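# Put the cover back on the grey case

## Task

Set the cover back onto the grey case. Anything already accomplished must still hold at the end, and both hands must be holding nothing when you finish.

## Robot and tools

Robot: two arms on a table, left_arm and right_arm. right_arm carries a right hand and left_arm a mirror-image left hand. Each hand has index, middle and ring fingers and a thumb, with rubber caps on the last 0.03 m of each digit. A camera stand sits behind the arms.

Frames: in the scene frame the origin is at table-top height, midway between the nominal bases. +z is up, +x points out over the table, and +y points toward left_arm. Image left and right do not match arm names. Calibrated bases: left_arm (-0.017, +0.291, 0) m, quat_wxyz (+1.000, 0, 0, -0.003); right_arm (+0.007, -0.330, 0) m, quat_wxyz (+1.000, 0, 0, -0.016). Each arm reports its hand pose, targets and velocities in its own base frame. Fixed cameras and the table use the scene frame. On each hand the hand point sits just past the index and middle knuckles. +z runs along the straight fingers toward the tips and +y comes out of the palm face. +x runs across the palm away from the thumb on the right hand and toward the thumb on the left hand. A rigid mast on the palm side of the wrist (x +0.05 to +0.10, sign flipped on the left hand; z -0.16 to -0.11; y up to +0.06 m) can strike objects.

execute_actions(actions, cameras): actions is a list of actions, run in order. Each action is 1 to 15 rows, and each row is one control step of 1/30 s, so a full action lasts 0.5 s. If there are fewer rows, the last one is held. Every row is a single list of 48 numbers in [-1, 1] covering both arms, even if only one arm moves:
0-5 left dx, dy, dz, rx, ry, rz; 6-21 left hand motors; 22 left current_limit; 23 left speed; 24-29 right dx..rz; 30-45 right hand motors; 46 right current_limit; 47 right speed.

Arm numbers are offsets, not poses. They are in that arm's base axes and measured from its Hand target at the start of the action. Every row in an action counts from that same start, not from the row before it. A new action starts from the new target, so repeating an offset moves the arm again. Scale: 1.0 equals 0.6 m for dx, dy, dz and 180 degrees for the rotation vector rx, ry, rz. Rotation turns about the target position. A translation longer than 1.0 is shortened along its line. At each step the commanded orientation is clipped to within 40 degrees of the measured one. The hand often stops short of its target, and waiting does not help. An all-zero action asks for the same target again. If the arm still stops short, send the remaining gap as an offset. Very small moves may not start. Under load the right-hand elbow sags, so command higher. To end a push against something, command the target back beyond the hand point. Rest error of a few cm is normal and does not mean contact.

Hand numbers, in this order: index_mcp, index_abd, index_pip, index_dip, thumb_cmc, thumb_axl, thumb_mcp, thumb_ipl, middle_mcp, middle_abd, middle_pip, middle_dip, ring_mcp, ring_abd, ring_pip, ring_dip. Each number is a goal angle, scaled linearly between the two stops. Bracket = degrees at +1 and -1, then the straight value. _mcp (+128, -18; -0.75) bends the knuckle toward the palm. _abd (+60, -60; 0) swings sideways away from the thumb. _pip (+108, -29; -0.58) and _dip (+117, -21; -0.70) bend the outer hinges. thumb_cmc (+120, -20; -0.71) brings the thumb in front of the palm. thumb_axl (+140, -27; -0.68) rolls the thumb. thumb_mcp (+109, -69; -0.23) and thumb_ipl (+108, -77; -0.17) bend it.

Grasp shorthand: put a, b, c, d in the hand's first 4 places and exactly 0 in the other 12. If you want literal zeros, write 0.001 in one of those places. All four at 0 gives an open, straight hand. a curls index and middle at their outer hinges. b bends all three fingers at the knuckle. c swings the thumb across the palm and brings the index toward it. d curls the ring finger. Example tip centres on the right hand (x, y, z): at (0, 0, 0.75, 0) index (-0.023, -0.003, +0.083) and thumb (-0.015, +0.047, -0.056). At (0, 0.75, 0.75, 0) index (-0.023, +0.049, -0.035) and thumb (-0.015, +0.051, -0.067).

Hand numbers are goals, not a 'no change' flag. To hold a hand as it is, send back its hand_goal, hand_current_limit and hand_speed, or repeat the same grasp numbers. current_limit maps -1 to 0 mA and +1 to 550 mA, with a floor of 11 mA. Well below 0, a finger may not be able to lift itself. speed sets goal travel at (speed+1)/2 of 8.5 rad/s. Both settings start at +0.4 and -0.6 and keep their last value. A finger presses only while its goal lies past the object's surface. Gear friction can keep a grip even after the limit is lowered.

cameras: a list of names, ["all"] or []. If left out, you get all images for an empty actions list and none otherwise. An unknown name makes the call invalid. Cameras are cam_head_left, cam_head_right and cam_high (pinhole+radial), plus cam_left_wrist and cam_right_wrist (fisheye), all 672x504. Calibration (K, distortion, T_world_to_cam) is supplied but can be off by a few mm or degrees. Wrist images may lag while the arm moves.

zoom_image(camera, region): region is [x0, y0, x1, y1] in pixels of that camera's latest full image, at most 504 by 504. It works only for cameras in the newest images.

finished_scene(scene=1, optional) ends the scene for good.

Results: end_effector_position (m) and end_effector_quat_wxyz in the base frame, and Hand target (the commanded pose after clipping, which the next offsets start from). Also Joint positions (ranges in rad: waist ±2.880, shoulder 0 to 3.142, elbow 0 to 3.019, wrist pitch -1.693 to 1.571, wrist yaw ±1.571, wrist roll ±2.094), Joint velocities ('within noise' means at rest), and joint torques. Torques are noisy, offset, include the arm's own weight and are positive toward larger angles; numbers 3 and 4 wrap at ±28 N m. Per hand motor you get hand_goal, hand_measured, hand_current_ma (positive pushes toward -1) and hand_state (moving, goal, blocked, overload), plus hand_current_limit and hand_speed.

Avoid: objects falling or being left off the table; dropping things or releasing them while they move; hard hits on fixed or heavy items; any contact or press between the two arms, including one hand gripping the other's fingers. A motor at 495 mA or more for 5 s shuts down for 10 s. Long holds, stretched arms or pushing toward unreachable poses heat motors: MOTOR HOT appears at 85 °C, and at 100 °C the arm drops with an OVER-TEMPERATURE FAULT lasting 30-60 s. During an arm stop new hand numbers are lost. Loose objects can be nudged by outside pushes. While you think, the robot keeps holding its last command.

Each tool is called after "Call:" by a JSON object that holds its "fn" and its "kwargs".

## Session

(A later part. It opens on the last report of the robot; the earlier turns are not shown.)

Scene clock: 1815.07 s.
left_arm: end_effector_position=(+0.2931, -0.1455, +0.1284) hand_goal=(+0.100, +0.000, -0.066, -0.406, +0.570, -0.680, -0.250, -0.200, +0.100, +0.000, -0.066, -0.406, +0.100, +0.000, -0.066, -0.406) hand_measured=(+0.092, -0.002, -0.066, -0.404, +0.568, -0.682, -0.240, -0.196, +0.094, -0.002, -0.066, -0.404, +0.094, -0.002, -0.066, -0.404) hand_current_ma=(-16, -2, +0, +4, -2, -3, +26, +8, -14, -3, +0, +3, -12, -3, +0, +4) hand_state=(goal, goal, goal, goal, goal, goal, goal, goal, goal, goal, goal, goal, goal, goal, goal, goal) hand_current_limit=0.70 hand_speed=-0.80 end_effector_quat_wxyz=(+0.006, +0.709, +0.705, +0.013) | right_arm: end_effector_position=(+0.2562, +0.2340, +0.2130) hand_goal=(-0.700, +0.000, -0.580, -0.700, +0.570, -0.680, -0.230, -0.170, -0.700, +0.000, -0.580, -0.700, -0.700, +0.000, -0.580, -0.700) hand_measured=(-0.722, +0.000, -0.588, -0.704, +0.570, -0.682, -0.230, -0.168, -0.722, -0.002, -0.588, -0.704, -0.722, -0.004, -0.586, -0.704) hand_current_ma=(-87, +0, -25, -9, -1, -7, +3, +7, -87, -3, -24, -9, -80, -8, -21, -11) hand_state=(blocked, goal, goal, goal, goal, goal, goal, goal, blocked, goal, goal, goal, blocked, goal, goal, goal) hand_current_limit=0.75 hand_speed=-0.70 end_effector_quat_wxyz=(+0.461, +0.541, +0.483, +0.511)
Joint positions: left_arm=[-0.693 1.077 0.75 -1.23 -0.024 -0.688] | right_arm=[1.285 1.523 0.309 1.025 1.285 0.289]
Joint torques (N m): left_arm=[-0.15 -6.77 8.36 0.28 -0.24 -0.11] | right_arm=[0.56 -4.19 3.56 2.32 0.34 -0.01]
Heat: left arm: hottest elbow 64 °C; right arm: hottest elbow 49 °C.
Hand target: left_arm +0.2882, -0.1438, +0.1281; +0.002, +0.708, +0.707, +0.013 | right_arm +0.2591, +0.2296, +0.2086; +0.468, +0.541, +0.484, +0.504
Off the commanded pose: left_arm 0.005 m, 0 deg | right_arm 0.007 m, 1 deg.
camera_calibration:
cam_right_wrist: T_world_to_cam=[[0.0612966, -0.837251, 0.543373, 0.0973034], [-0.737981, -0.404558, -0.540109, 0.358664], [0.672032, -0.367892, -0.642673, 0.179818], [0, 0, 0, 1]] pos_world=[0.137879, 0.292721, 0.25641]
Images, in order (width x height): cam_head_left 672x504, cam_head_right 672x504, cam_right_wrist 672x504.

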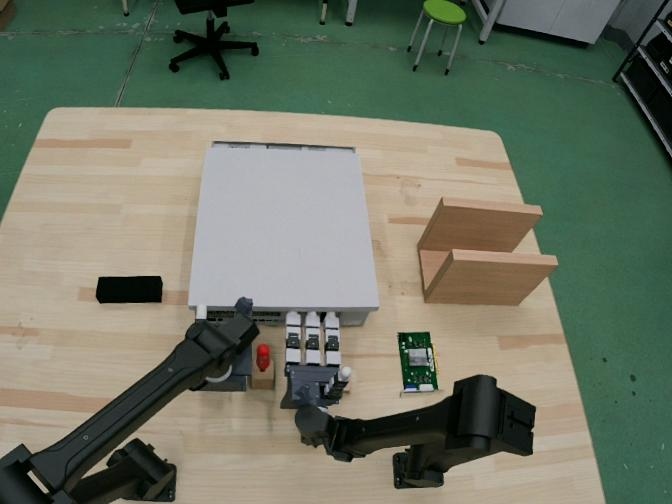

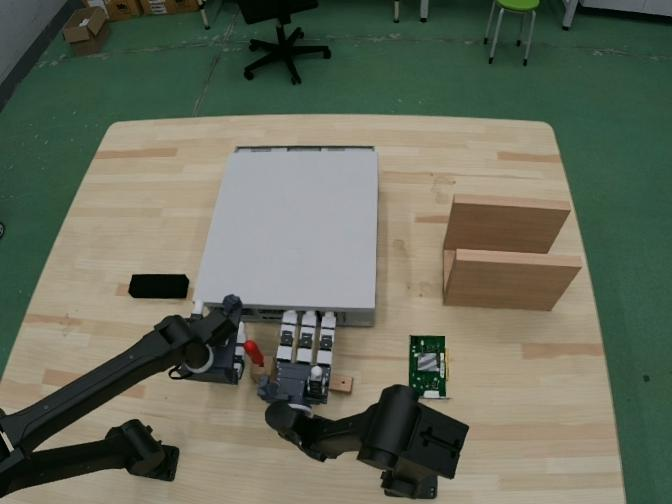

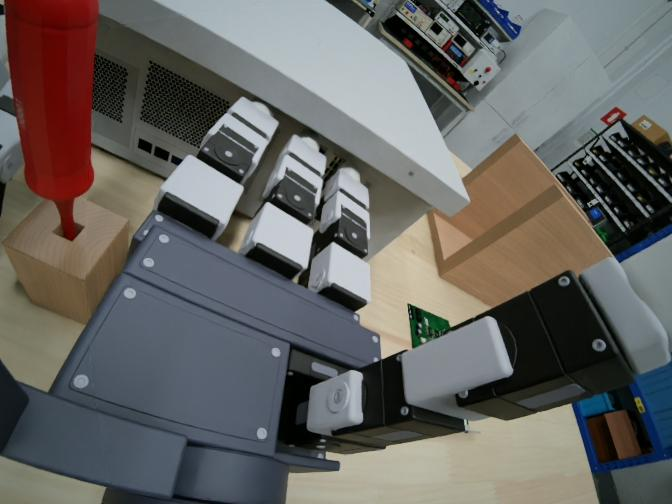

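Call:
{"fn": "execute_actions", "kwargs": {"actions": [[[0,0,0.0,0,0,0,0.45,0,-0.55,-0.68,0.57,-0.68,-0.25,-0.2,0.45,0,-0.55,-0.68,0.45,0,-0.55,-0.68,0.7,-0.7,-0.04,0,-0.01,0,0,0,-0.75,0,-0.58,-0.7,0.57,-0.68,-0.23,-0.17,-0.75,0,-0.58,-0.7,-0.75,0,-0.58,-0.7,0.75,-0.7]],[[-0.02,0,0.0,0,0,0,0.48,0,-0.58,-0.7,0.57,-0.68,-0.25,-0.2,0.48,0,-0.58,-0.7,0.48,0,-0.58,-0.7,0.7,-0.7,-0.035,0,0.0,0,0,0,-0.72,0,-0.58,-0.7,0.57,-0.68,-0.23,-0.17,-0.72,0,-0.58,-0.7,-0.72,0,-0.58,-0.7,0.75,-0.7]],[[0,0,0.02,0,0,0,0.48,0,-0.58,-0.7,0.57,-0.68,-0.25,-0.2,0.48,0,-0.58,-0.7,0.48,0,-0.58,-0.7,0.7,-0.7,0.0,0,0.04,0,0,0,-0.72,0,-0.58,-0.7,0.57,-0.68,-0.23,-0.17,-0.72,0,-0.58,-0.7,-0.72,0,-0.58,-0.7,0.75,-0.7]]], "cameras": ["cam_left_wrist","cam_right_wrist","cam_head_right","cam_head_left","cam_high"]}}

Call:
{"fn": "zoom_image", "kwargs": {"camera": "cam_head_right", "region": [180, 250, 400, 370]}}

Call:
{"fn": "zoom_image", "kwargs": {"camera": "cam_head_left", "region": [180, 250, 400, 370]}}

Call:
{"fn": "zoom_image", "kwargs": {"camera": "cam_high", "region": [220, 370, 330, 430]}}

Call:
{"fn": "zoom_image", "kwargs": {"camera": "cam_high", "region": [320, 370, 430, 430]}}

Scene clock: 1840.47 s.
left_arm: end_effector_position=(+0.2744, -0.1398, +0.1300) hand_goal=(+0.480, +0.000, -0.580, -0.700, +0.570, -0.680, -0.250, -0.200, +0.480, +0.000, -0.580, -0.700, +0.480, +0.000, -0.580, -0.700) hand_measured=(+0.456, -0.002, -0.580, -0.698, +0.568, -0.682, -0.240, -0.196, +0.458, -0.002, -0.580, -0.698, +0.460, -0.002, -0.580, -0.698) hand_current_ma=(-66, -2, +0, +4, -2, -3, +26, +8, -56, -3, +0, +3, -51, -3, +0, +4) hand_state=(blocked, goal, goal, goal, goal, goal, goal, goal, blocked, goal, goal, goal, goal, goal, goal, goal) hand_current_limit=0.70 hand_speed=-0.70 end_effector_quat_wxyz=(-0.007, +0.709, +0.705, +0.012) | right_arm: end_effector_position=(+0.2171, +0.2254, +0.2221) hand_goal=(-0.720, +0.000, -0.580, -0.700, +0.570, -0.680, -0.230, -0.170, -0.720, +0.000, -0.580, -0.700, -0.720, +0.000, -0.580, -0.700) hand_measured=(-0.742, +0.000, -0.588, -0.704, +0.570, -0.682, -0.230, -0.168, -0.742, -0.002, -0.588, -0.704, -0.740, -0.002, -0.586, -0.704) hand_current_ma=(-82, +0, -23, -9, -1, -7, +3, +7, -82, -3, -22, -9, -72, -7, -19, -10) hand_state=(blocked, goal, goal, goal, goal, goal, goal, goal, blocked, goal, goal, goal, goal, goal, goal, goal) hand_current_limit=0.75 hand_speed=-0.70 end_effector_quat_wxyz=(+0.478, +0.536, +0.485, +0.499)
Joint positions: left_arm=[-0.723 1.038 0.733 -1.278 -0.024 -0.719] | right_arm=[1.417 1.4 0.285 0.766 1.437 0.416]
Joint torques (N m): left_arm=[-0.15 -6.18 10.32 0.23 -0.25 -0.11] | right_arm=[2.55 -5.07 5.31 1.21 0.58 0.15]
Heat: left arm: hottest elbow 61 °C; right arm: hottest elbow 46 °C.
Hand target: left_arm +0.2762, -0.1438, +0.1402; +0.002, +0.708, +0.707, +0.013 | right_arm +0.2141, +0.2296, +0.2266; +0.468, +0.541, +0.484, +0.504
Off the commanded pose: left_arm 0.011 m, 1 deg | right_arm 0.007 m, 1 deg.
camera_calibration:
cam_left_wrist: T_world_to_cam=[[-0.596531, -0.801562, -0.0406141, 0.0257594], [-0.590777, 0.404284, 0.698238, 0.0842841], [-0.543261, 0.440515, -0.714713, 0.434868], [0, 0, 0, 1]] pos_world=[0.301407, -0.204993, 0.253002]
cam_right_wrist: T_world_to_cam=[[0.0394266, -0.817622, 0.574404, 0.0809902], [-0.743349, -0.40815, -0.529949, 0.330948], [0.66774, -0.406089, -0.623871, 0.214244], [0, 0, 0, 1]] pos_world=[0.0997571, 0.288298, 0.262525]

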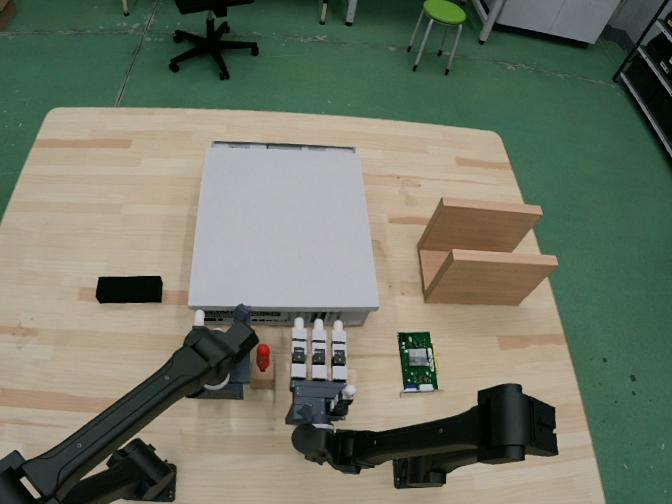

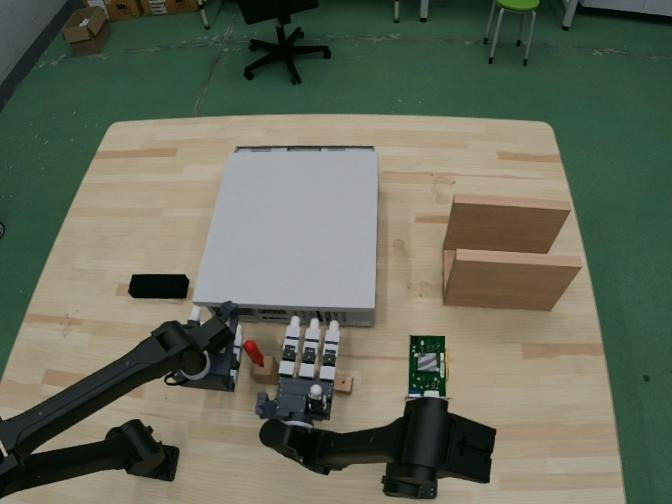

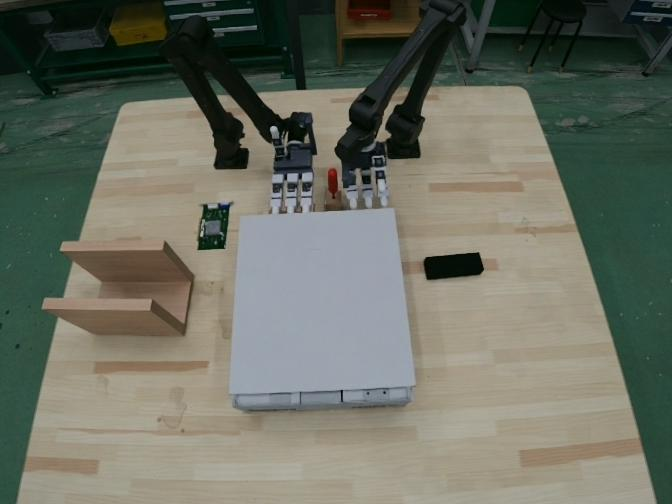

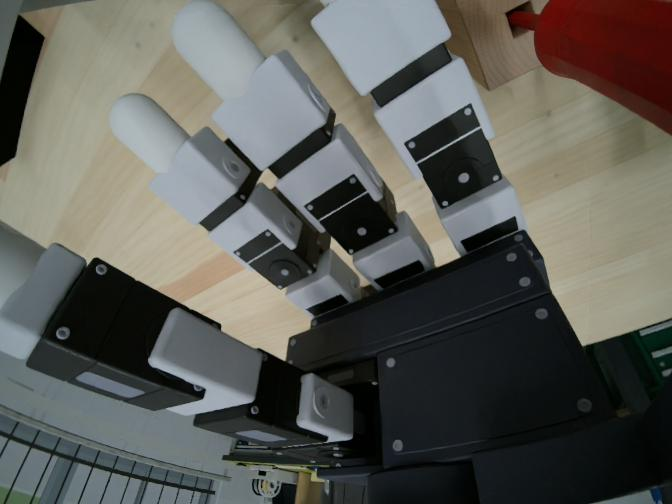

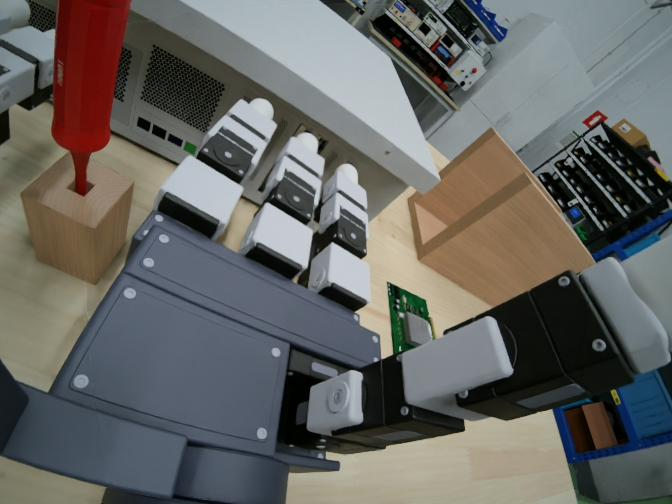

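Scaled by 2.291 from the camera's 672x504 image, which has a finer 960x720 frame.

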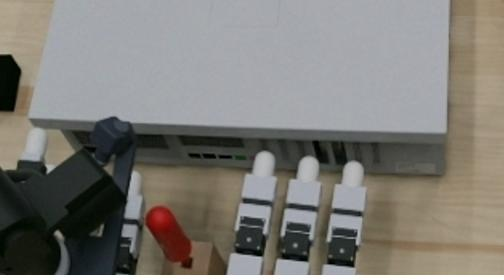

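Scaled by 2.291 from the camera's 672x504 image, which has a finer 960x720 frame.

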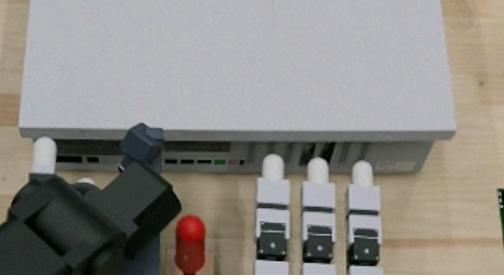

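Scaled by 4.582 from the camera's 672x504 image, which has a finer 960x720 frame.

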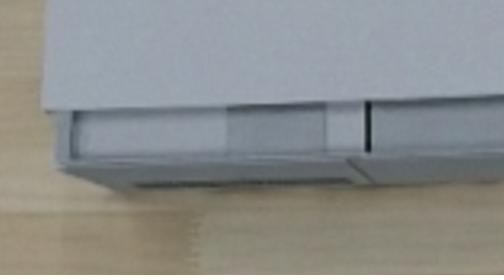

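Scaled by 4.582 from the camera's 672x504 image, which has a finer 960x720 frame.

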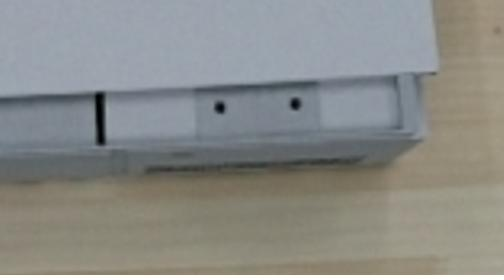

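Call:
{"fn": "execute_actions", "kwargs": {"actions": [[[0.02,0,0.05,0,0,0,0.48,0,-0.58,-0.7,0.57,-0.68,-0.25,-0.2,0.48,0,-0.58,-0.7,0.48,0,-0.58,-0.7,0.7,-0.7,0.0,0,0.03,0,0,0,-0.73,0,-0.58,-0.7,0.57,-0.68,-0.23,-0.17,-0.73,0,-0.58,-0.7,-0.73,0,-0.58,-0.7,0.75,-0.7]],[[0.02,0,0.0,0,0,0,0.48,0,-0.58,-0.7,0.57,-0.68,-0.25,-0.2,0.48,0,-0.58,-0.7,0.48,0,-0.58,-0.7,0.7,-0.7,0.01,0,0.0,0,0,0,-0.73,0,-0.58,-0.7,0.57,-0.68,-0.23,-0.17,-0.73,0,-0.58,-0.7,-0.73,0,-0.58,-0.7,0.75,-0.7]]], "cameras": ["cam_left_wrist","cam_right_wrist","cam_head_right","cam_head_left"]}}

Call:
{"fn": "zoom_image", "kwargs": {"camera": "cam_head_right", "region": [180, 250, 400, 370]}}

Call:
{"fn": "zoom_image", "kwargs": {"camera": "cam_head_left", "region": [180, 250, 400, 370]}}

Scene clock: 1854.87 s.
left_arm: end_effector_position=(+0.2853, -0.1343, +0.1530) hand_goal=(+0.480, +0.000, -0.580, -0.700, +0.570, -0.680, -0.250, -0.200, +0.480, +0.000, -0.580, -0.700, +0.480, +0.000, -0.580, -0.700) hand_measured=(+0.458, -0.002, -0.580, -0.698, +0.568, -0.682, -0.240, -0.196, +0.460, -0.002, -0.580, -0.698, +0.462, -0.002, -0.580, -0.698) hand_current_ma=(-63, -2, +0, +4, -1, -3, +26, +8, -54, -3, +0, +3, -49, -3, +0, +4) hand_state=(blocked, goal, goal, goal, goal, goal, goal, goal, blocked, goal, goal, goal, goal, goal, goal, goal) hand_current_limit=0.70 hand_speed=-0.70 end_effector_quat_wxyz=(-0.015, +0.706, +0.708, +0.011) | right_arm: end_effector_position=(+0.2173, +0.2238, +0.2344) hand_goal=(-0.730, +0.000, -0.580, -0.700, +0.570, -0.680, -0.230, -0.170, -0.730, +0.000, -0.580, -0.700, -0.730, +0.000, -0.580, -0.700) hand_measured=(-0.742, +0.000, -0.588, -0.704, +0.570, -0.682, -0.230, -0.168, -0.742, -0.002, -0.588, -0.704, -0.740, -0.002, -0.586, -0.704) hand_current_ma=(-42, +0, -23, -9, -1, -7, +3, +7, -41, -3, -22, -9, -33, -7, -19, -10) hand_state=(goal, goal, goal, goal, goal, goal, goal, goal, goal, goal, goal, goal, goal, goal, goal, goal) hand_current_limit=0.75 hand_speed=-0.70 end_effector_quat_wxyz=(+0.478, +0.530, +0.496, +0.494)
Joint positions: left_arm=[-0.68 1.046 0.802 -1.354 -0.025 -0.683] | right_arm=[1.417 1.306 0.285 0.637 1.422 0.43]
Joint torques (N m): left_arm=[1.03 -4.42 12.96 0.54 -0.24 0.09] | right_arm=[0.97 -4.6 7.39 1.14 0.46 0.14]
Heat: left arm: hottest elbow 61 °C; right arm: hottest elbow 46 °C.
Hand target: left_arm +0.3003, -0.1439, +0.1701; +0.002, +0.708, +0.707, +0.013 | right_arm +0.2201, +0.2297, +0.2446; +0.468, +0.541, +0.484, +0.504
Off the commanded pose: left_arm 0.025 m, 2 deg | right_arm 0.012 m, 2 deg.
camera_calibration:
cam_left_wrist: T_world_to_cam=[[-0.591498, -0.805251, -0.0412403, 0.0357479], [-0.585105, 0.393473, 0.709106, 0.0677537], [-0.554782, 0.443565, -0.703895, 0.456837], [0, 0, 0, 1]] pos_world=[0.314233, -0.20051, 0.274995]
cam_right_wrist: T_world_to_cam=[[0.0563754, -0.805469, 0.589951, 0.0625353], [-0.743014, -0.428538, -0.514087, 0.337718], [0.666897, -0.40936, -0.622634, 0.221657], [0, 0, 0, 1]] pos_world=[0.099582, 0.285833, 0.274735]
Images, in order (width x height): cam_head_left 672x504, cam_head_right 672x504, cam_left_wrist 672x504, cam_right_wrist 672x504.

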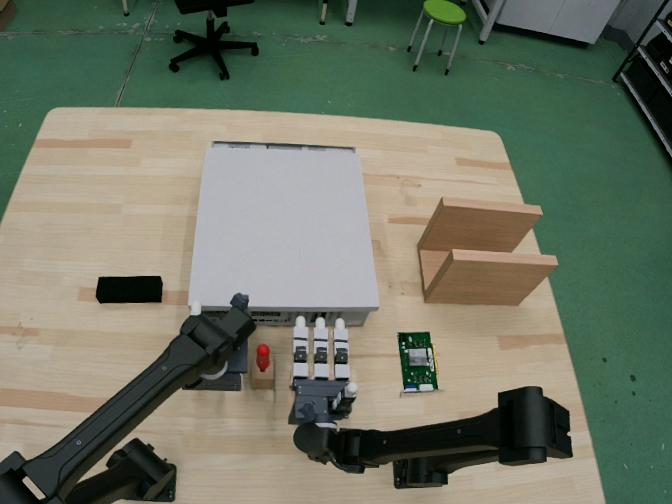

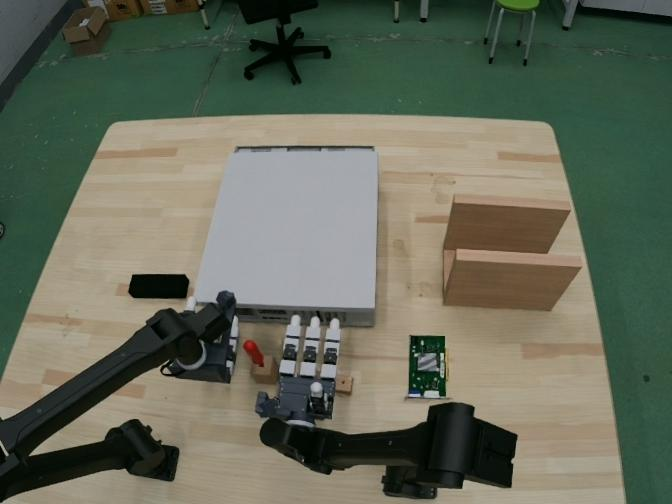

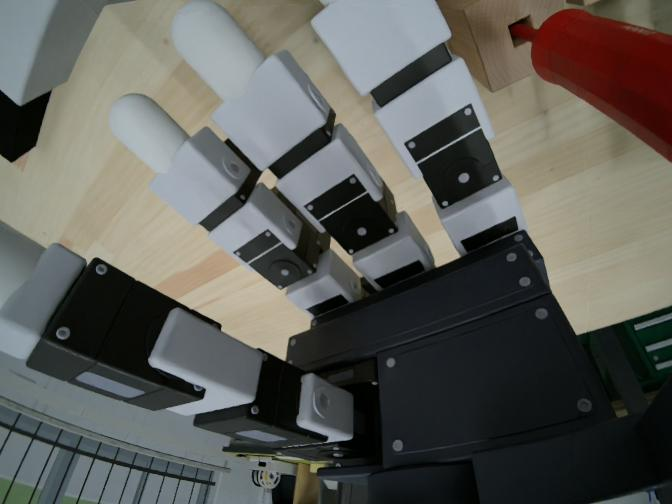

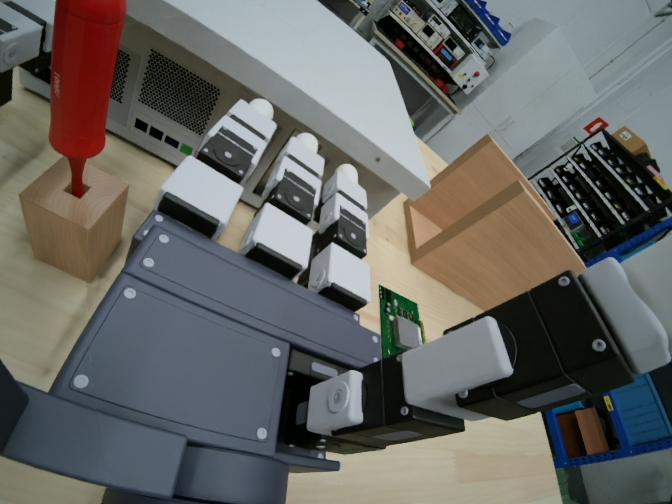

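Scaled by 2.291 from the camera's 672x504 image, which has a finer 960x720 frame.

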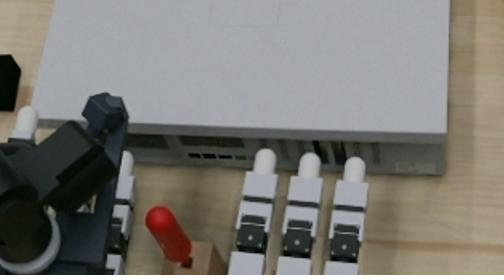

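Scaled by 2.291 from the camera's 672x504 image, which has a finer 960x720 frame.

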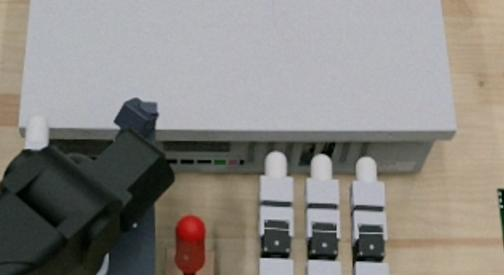

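Call:
{"fn": "execute_actions", "kwargs": {"actions": [[[0.03,0,0.012,0,0,0,0.48,0,-0.58,-0.7,0.57,-0.68,-0.25,-0.2,0.48,0,-0.58,-0.7,0.48,0,-0.58,-0.7,0.7,-0.7,0.015,0,0.015,0,0,0,-0.73,0,-0.58,-0.7,0.57,-0.68,-0.23,-0.17,-0.73,0,-0.58,-0.7,-0.73,0,-0.58,-0.7,0.75,-0.7]],[[0.015,0,0.0,0,0,0,0.48,0,-0.58,-0.7,0.57,-0.68,-0.25,-0.2,0.48,0,-0.58,-0.7,0.48,0,-0.58,-0.7,0.7,-0.7,0.01,0,0.0,0,0,0,-0.73,0,-0.58,-0.7,0.57,-0.68,-0.23,-0.17,-0.73,0,-0.58,-0.7,-0.73,0,-0.58,-0.7,0.75,-0.7]]], "cameras": ["cam_left_wrist","cam_right_wrist","cam_head_right","cam_head_left"]}}

Call:
{"fn": "zoom_image", "kwargs": {"camera": "cam_head_right", "region": [180, 250, 400, 370]}}

Call:
{"fn": "zoom_image", "kwargs": {"camera": "cam_head_left", "region": [180, 250, 400, 370]}}

Scene clock: 1863.60 s.
left_arm: end_effector_position=(+0.3081, -0.1345, +0.1581) hand_goal=(+0.480, +0.000, -0.580, -0.700, +0.570, -0.680, -0.250, -0.200, +0.480, +0.000, -0.580, -0.700, +0.480, +0.000, -0.580, -0.700) hand_measured=(+0.458, -0.002, -0.580, -0.698, +0.570, -0.682, -0.240, -0.196, +0.466, -0.002, -0.580, -0.698, +0.476, -0.004, -0.580, -0.698) hand_current_ma=(-61, -2, +0, +3, -1, -3, +26, +8, -34, -3, +0, +3, -6, -5, +1, +4) hand_state=(blocked, goal, goal, goal, goal, goal, goal, goal, goal, goal, goal, goal, goal, goal, goal, goal) hand_current_limit=0.70 hand_speed=-0.70 end_effector_quat_wxyz=(-0.018, +0.708, +0.706, +0.009) | right_arm: end_effector_position=(+0.2297, +0.2222, +0.2426) hand_goal=(-0.730, +0.000, -0.580, -0.700, +0.570, -0.680, -0.230, -0.170, -0.730, +0.000, -0.580, -0.700, -0.730, +0.000, -0.580, -0.700) hand_measured=(-0.742, +0.000, -0.588, -0.704, +0.570, -0.682, -0.230, -0.168, -0.742, -0.002, -0.588, -0.704, -0.740, -0.002, -0.586, -0.704) hand_current_ma=(-42, +0, -23, -9, -1, -7, +3, +7, -41, -3, -22, -9, -33, -6, -19, -10) hand_state=(goal, goal, goal, goal, goal, goal, goal, goal, goal, goal, goal, goal, goal, goal, goal, goal) hand_current_limit=0.75 hand_speed=-0.70 end_effector_quat_wxyz=(+0.474, +0.532, +0.499, +0.494)
Joint positions: left_arm=[-0.627 1.1 0.853 -1.357 -0.024 -0.625] | right_arm=[1.37 1.275 0.285 0.67 1.371 0.367]
Joint torques (N m): left_arm=[1.32 -5.13 13.55 0.65 -0.23 0.09] | right_arm=[0.5 -3.37 8.09 2.21 0.39 -0.03]
Heat: left arm: hottest elbow 66 °C; right arm: hottest elbow 47 °C.
Hand target: left_arm +0.3272, -0.1438, +0.1772; +0.002, +0.708, +0.707, +0.013 | right_arm +0.2351, +0.2296, +0.2537; +0.468, +0.541, +0.484, +0.504
Off the commanded pose: left_arm 0.029 m, 2 deg | right_arm 0.014 m, 2 deg.
camera_calibration:
cam_left_wrist: T_world_to_cam=[[-0.595412, -0.802458, -0.0393151, 0.0505073], [-0.578368, 0.394148, 0.714239, 0.0747773], [-0.55765, 0.448005, -0.698797, 0.473832], [0, 0, 0, 1]] pos_world=[0.337554, -0.201222, 0.279689]
cam_right_wrist: T_world_to_cam=[[0.0646883, -0.806897, 0.587139, 0.0547476], [-0.744323, -0.430914, -0.510193, 0.350282], [0.66468, -0.404017, -0.628467, 0.218577], [0, 0, 0, 1]] pos_world=[0.111897, 0.283426, 0.283935]
Images, in order (width x height): cam_head_left 672x504, cam_head_right 672x504, cam_left_wrist 672x504, cam_right_wrist 672x504.

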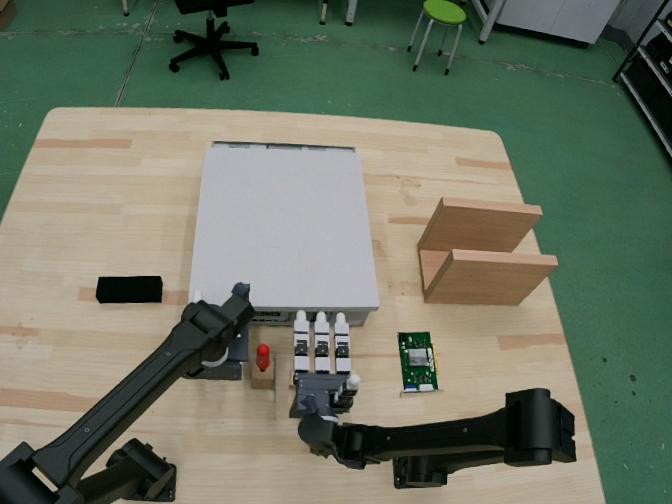

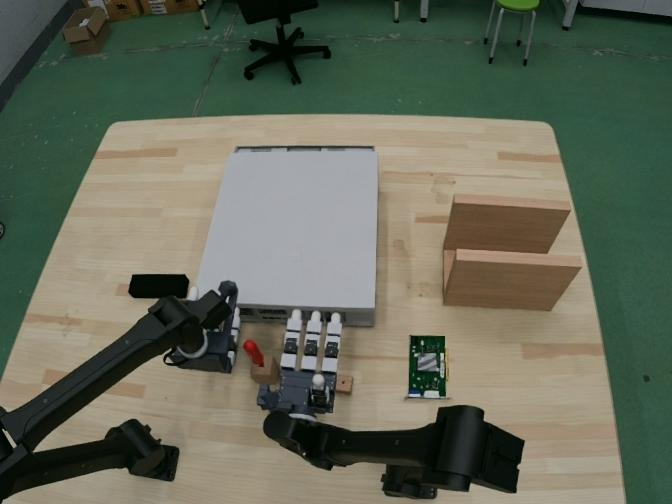

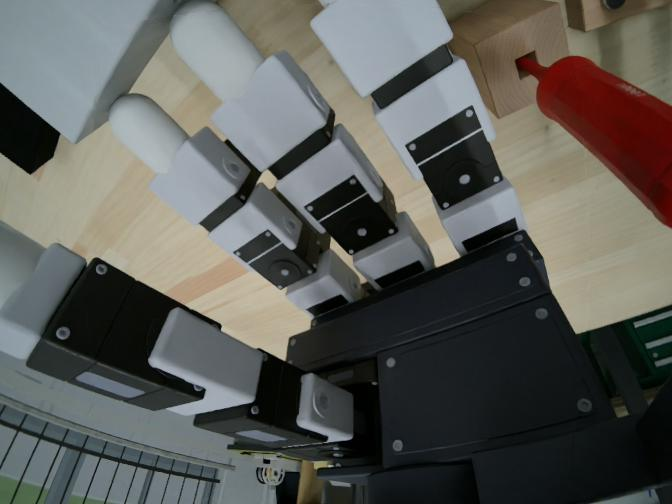

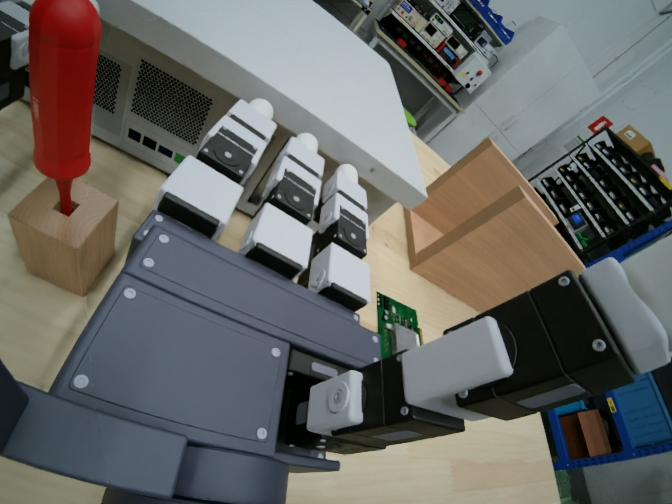

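Scaled by 2.291 from the camera's 672x504 image, which has a finer 960x720 frame.

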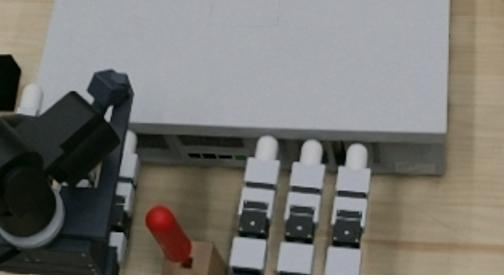

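Scaled by 2.291 from the camera's 672x504 image, which has a finer 960x720 frame.

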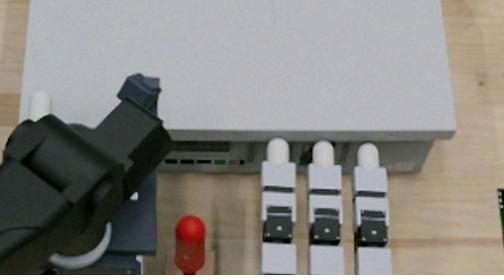

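Call:
{"fn": "execute_actions", "kwargs": {"actions": [[[0.02,0,0.0,0,0,0,0.48,0,-0.58,-0.7,0.57,-0.68,-0.25,-0.2,0.48,0,-0.58,-0.7,0.48,0,-0.58,-0.7,0.7,-0.7,0.015,0,0.005,0,0,0,-0.73,0,-0.58,-0.7,0.57,-0.68,-0.23,-0.17,-0.73,0,-0.58,-0.7,-0.73,0,-0.58,-0.7,0.75,-0.7]],[[0.02,0,0.0,0,0,0,0.48,0,-0.58,-0.7,0.57,-0.68,-0.25,-0.2,0.48,0,-0.58,-0.7,0.48,0,-0.58,-0.7,0.7,-0.7,0.015,0,0.0,0,0,0,-0.73,0,-0.58,-0.7,0.57,-0.68,-0.23,-0.17,-0.73,0,-0.58,-0.7,-0.73,0,-0.58,-0.7,0.75,-0.7]]], "cameras": ["cam_left_wrist","cam_head_right","cam_head_left","cam_high"]}}

Call:
{"fn": "zoom_image", "kwargs": {"camera": "cam_head_right", "region": [180, 250, 400, 370]}}

Call:
{"fn": "zoom_image", "kwargs": {"camera": "cam_head_left", "region": [180, 250, 400, 370]}}

Call:
{"fn": "zoom_image", "kwargs": {"camera": "cam_high", "region": [220, 350, 430, 430]}}

Scene clock: 1870.43 s.
left_arm: end_effector_position=(+0.3267, -0.1327, +0.1574) hand_goal=(+0.480, +0.000, -0.580, -0.700, +0.570, -0.680, -0.250, -0.200, +0.480, +0.000, -0.580, -0.700, +0.480, +0.000, -0.580, -0.700) hand_measured=(+0.458, -0.002, -0.580, -0.698, +0.570, -0.682, -0.240, -0.196, +0.468, -0.002, -0.580, -0.698, +0.486, -0.012, -0.574, -0.696) hand_current_ma=(-56, -2, +0, +3, -1, -3, +26, +8, -27, -3, +0, +3, +10, -23, +11, +8) hand_state=(blocked, goal, goal, goal, goal, goal, goal, goal, goal, goal, goal, goal, goal, goal, goal, goal) hand_current_limit=0.70 hand_speed=-0.70 end_effector_quat_wxyz=(-0.025, +0.709, +0.705, +0.007) | right_arm: end_effector_position=(+0.2463, +0.2198, +0.2462) hand_goal=(-0.730, +0.000, -0.580, -0.700, +0.570, -0.680, -0.230, -0.170, -0.730, +0.000, -0.580, -0.700, -0.730, +0.000, -0.580, -0.700) hand_measured=(-0.742, +0.000, -0.588, -0.704, +0.570, -0.682, -0.230, -0.168, -0.742, -0.002, -0.588, -0.704, -0.740, -0.002, -0.586, -0.702) hand_current_ma=(-42, +0, -23, -9, -1, -7, +3, +7, -41, -3, -22, -9, -33, -3, -17, -8) hand_state=(goal, goal, goal, goal, goal, goal, goal, goal, goal, goal, goal, goal, goal, goal, goal, goal) hand_current_limit=0.75 hand_speed=-0.70 end_effector_quat_wxyz=(+0.472, +0.534, +0.497, +0.495)
Joint positions: left_arm=[-0.583 1.151 0.891 -1.358 -0.024 -0.579] | right_arm=[1.306 1.28 0.286 0.743 1.309 0.302]
Joint torques (N m): left_arm=[1.26 -5.66 13.79 1.29 -0.23 0.08] | right_arm=[0.5 -2.84 8.55 2.28 0.3 -0.01]
Heat: left arm: hottest elbow 69 °C; right arm: hottest elbow 48 °C.
Hand target: left_arm +0.3512, -0.1439, +0.1774; +0.002, +0.708, +0.707, +0.013 | right_arm +0.2531, +0.2295, +0.2566; +0.468, +0.541, +0.484, +0.504
Off the commanded pose: left_arm 0.033 m, 3 deg | right_arm 0.016 m, 2 deg.
camera_calibration:
cam_left_wrist: T_world_to_cam=[[-0.597681, -0.800918, -0.0361571, 0.0635262], [-0.567423, 0.390715, 0.724826, 0.0796269], [-0.566399, 0.453731, -0.687982, 0.48489], [0, 0, 0, 1]] pos_world=[0.357792, -0.200242, 0.278177]
Images, in order (width x height): cam_head_left 672x504, cam_head_right 672x504, cam_high 672x504, cam_left_wrist 672x504.

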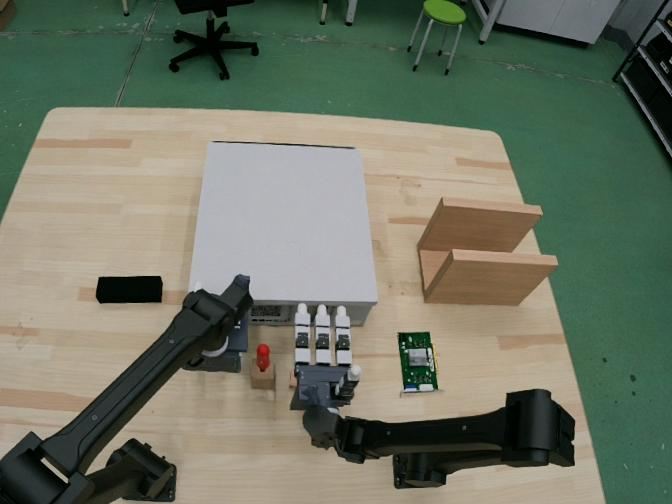

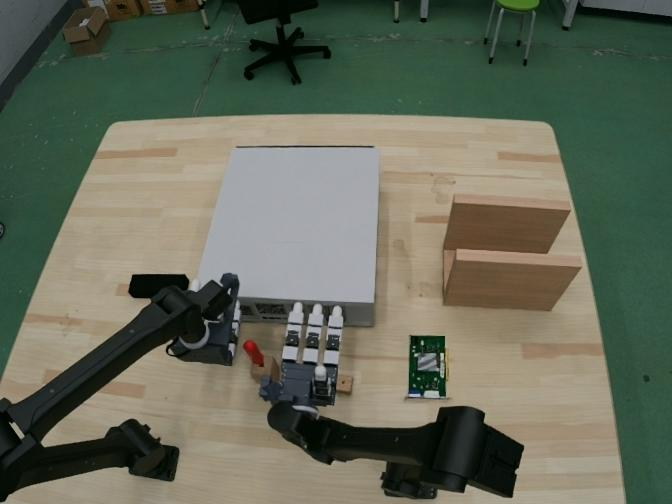

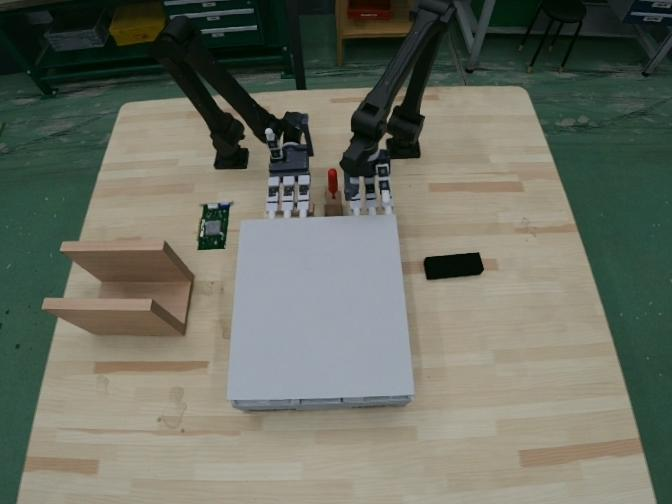

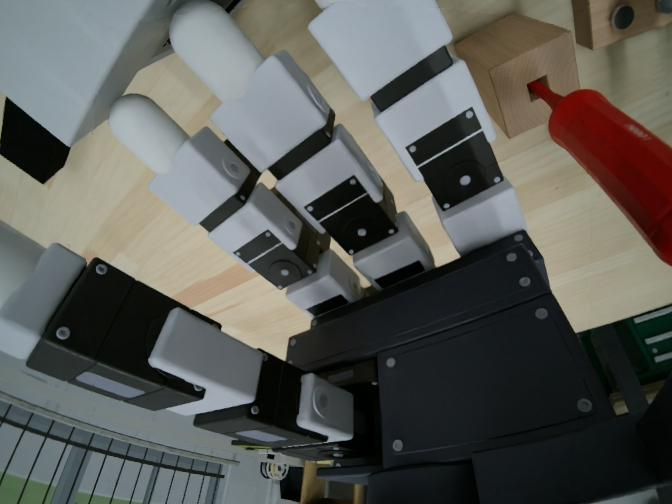

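Scaled by 2.291 from the camera's 672x504 image, which has a finer 960x720 frame.

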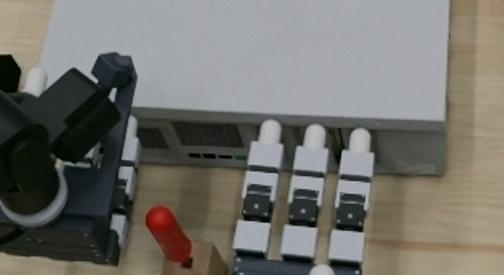

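Scaled by 2.291 from the camera's 672x504 image, which has a finer 960x720 frame.

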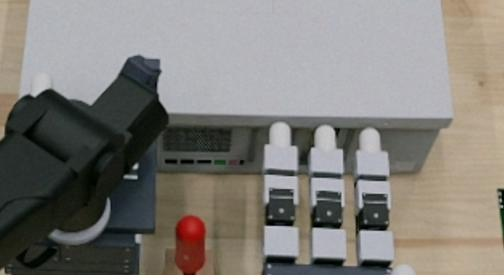

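Scaled by 2.400 from the camera's 672x504 image, which has a finer 960x720 frame.

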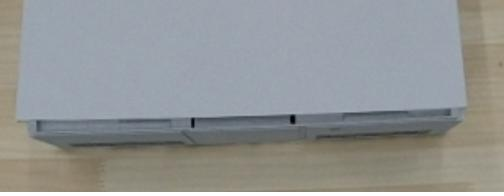

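Call:
{"fn": "execute_actions", "kwargs": {"actions": [[[0.012,0,0.0,0,0,0,0.48,0,-0.58,-0.7,0.57,-0.68,-0.25,-0.2,0.48,0,-0.58,-0.7,0.48,0,-0.58,-0.7,0.7,-0.7,0.012,0,0.0,0,0,0,-0.73,0,-0.58,-0.7,0.57,-0.68,-0.23,-0.17,-0.73,0,-0.58,-0.7,-0.73,0,-0.58,-0.7,0.75,-0.7]]], "cameras": ["cam_left_wrist","cam_head_right","cam_head_left","cam_high"]}}

Call:
{"fn": "zoom_image", "kwargs": {"camera": "cam_head_right", "region": [180, 250, 400, 370]}}

Call:
{"fn": "zoom_image", "kwargs": {"camera": "cam_head_left", "region": [180, 250, 400, 370]}}

Call:
{"fn": "zoom_image", "kwargs": {"camera": "cam_high", "region": [220, 350, 430, 430]}}

Scene clock: 1876.13 s.
left_arm: end_effector_position=(+0.3326, -0.1326, +0.1574) hand_goal=(+0.480, +0.000, -0.580, -0.700, +0.570, -0.680, -0.250, -0.200, +0.480, +0.000, -0.580, -0.700, +0.480, +0.000, -0.580, -0.700) hand_measured=(+0.458, -0.002, -0.580, -0.698, +0.570, -0.682, -0.240, -0.196, +0.468, -0.002, -0.580, -0.698, +0.486, -0.014, -0.574, -0.694) hand_current_ma=(-56, -2, +0, +3, -1, -3, +26, +8, -27, -3, +0, +3, +13, -26, +13, +9) hand_state=(blocked, goal, goal, goal, goal, goal, goal, goal, goal, goal, goal, goal, goal, goal, goal, goal) hand_current_limit=0.70 hand_speed=-0.70 end_effector_quat_wxyz=(-0.027, +0.709, +0.705, +0.006) | right_arm: end_effector_position=(+0.2534, +0.2209, +0.2471) hand_goal=(-0.730, +0.000, -0.580, -0.700, +0.570, -0.680, -0.230, -0.170, -0.730, +0.000, -0.580, -0.700, -0.730, +0.000, -0.580, -0.700) hand_measured=(-0.742, +0.000, -0.588, -0.704, +0.570, -0.682, -0.230, -0.168, -0.742, -0.002, -0.588, -0.704, -0.740, -0.002, -0.586, -0.702) hand_current_ma=(-42, +0, -23, -9, -1, -7, +3, +7, -41, -3, -22, -9, -35, -3, -17, -8) hand_state=(goal, goal, goal, goal, goal, goal, goal, goal, goal, goal, goal, goal, goal, goal, goal, goal) hand_current_limit=0.75 hand_speed=-0.70 end_effector_quat_wxyz=(+0.471, +0.534, +0.497, +0.496)
Joint positions: left_arm=[-0.571 1.167 0.904 -1.358 -0.023 -0.566] | right_arm=[1.282 1.292 0.293 0.769 1.285 0.283]
Joint torques (N m): left_arm=[1.32 -5.77 13.79 1.42 -0.24 0.06] | right_arm=[0.44 -2.9 8.34 2.3 0.28 -0.05]
Heat: left arm: hottest elbow 72 °C; right arm: hottest elbow 49 °C.
Hand target: left_arm +0.3584, -0.1439, +0.1773; +0.002, +0.708, +0.706, +0.013 | right_arm +0.2603, +0.2296, +0.2567; +0.468, +0.541, +0.484, +0.504
Off the commanded pose: left_arm 0.035 m, 3 deg | right_arm 0.015 m, 2 deg.
camera_calibration:
cam_left_wrist: T_world_to_cam=[[-0.598698, -0.800215, -0.034872, 0.0673771], [-0.564321, 0.390512, 0.727352, 0.0815008], [-0.568421, 0.455143, -0.685378, 0.488495], [0, 0, 0, 1]] pos_world=[0.364002, -0.200246, 0.277873]
Images, in order (width x height): cam_head_left 672x504, cam_head_right 672x504, cam_high 672x504, cam_left_wrist 672x504.

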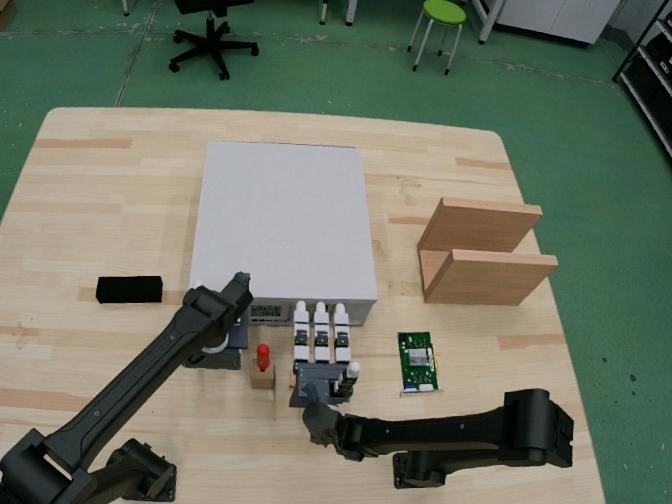

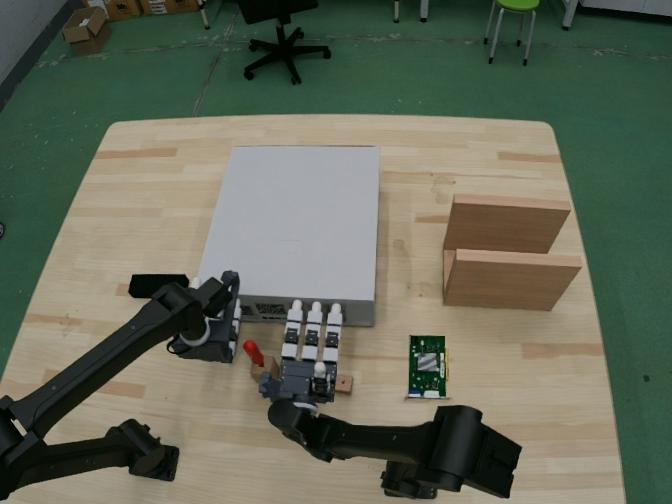

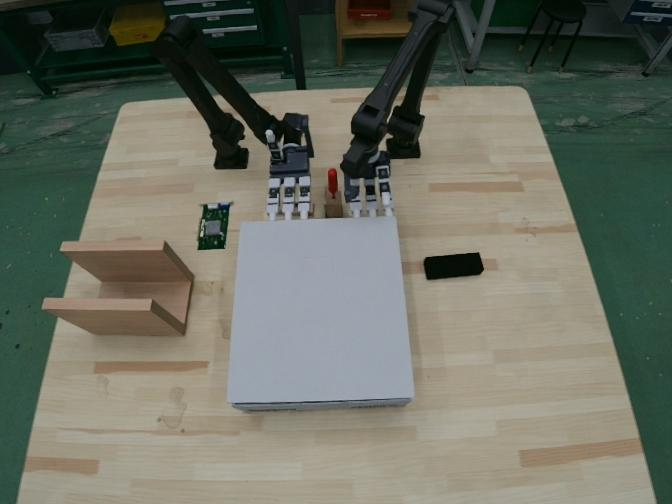

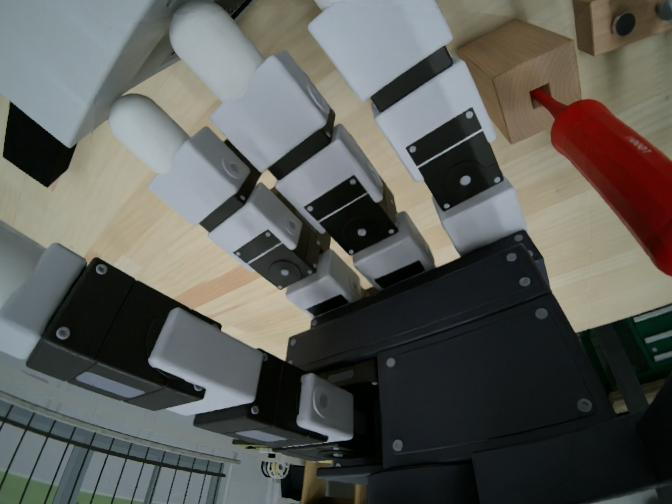

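Scaled by 2.291 from the camera's 672x504 image, which has a finer 960x720 frame.

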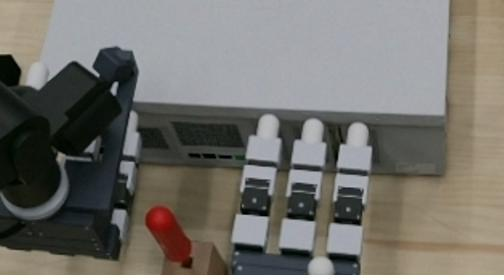

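Scaled by 2.291 from the camera's 672x504 image, which has a finer 960x720 frame.

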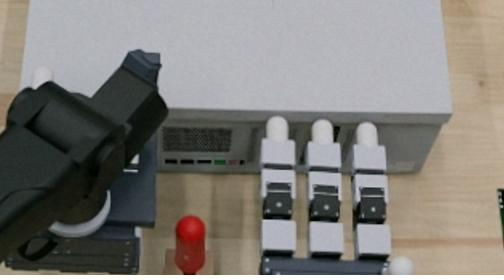

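Scaled by 2.400 from the camera's 672x504 image, which has a finer 960x720 frame.

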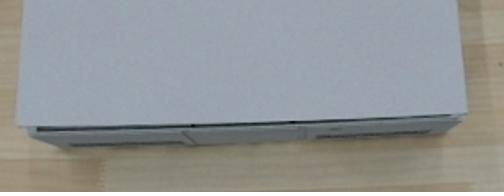

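Call:
{"fn": "zoom_image", "kwargs": {"camera": "cam_high", "region": [222, 380, 302, 420]}}

Call:
{"fn": "zoom_image", "kwargs": {"camera": "cam_high", "region": [350, 380, 430, 420]}}

Call:
{"fn": "zoom_image", "kwargs": {"camera": "cam_head_right", "region": [340, 280, 400, 330]}}

Call:
{"fn": "zoom_image", "kwargs": {"camera": "cam_head_right", "region": [340, 130, 400, 180]}}

Scaled by 6.300 from the camera's 672x504 image, which has a finer 960x720 frame.

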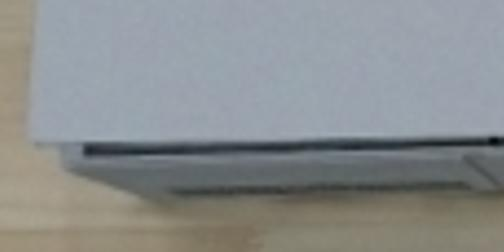

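Scaled by 6.300 from the camera's 672x504 image, which has a finer 960x720 frame.

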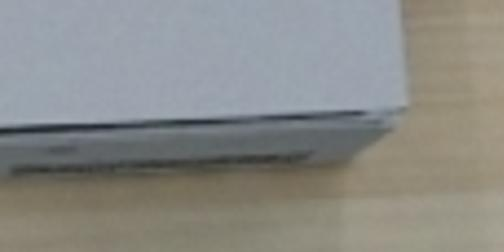

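Scaled by 8.400 from the camera's 672x504 image, which has a finer 960x720 frame.

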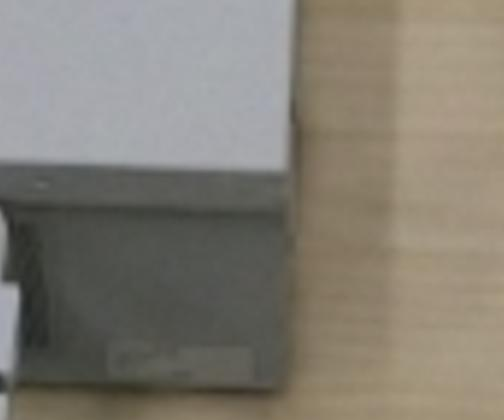

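Scaled by 8.400 from the camera's 672x504 image, which has a finer 960x720 frame.

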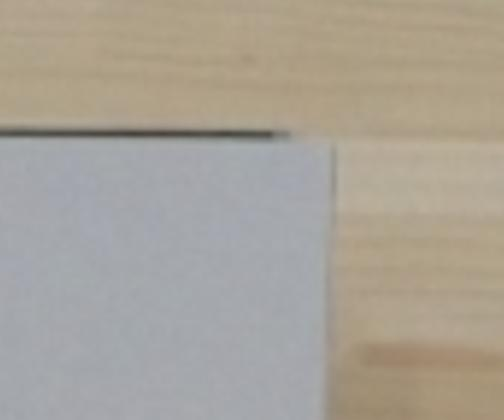

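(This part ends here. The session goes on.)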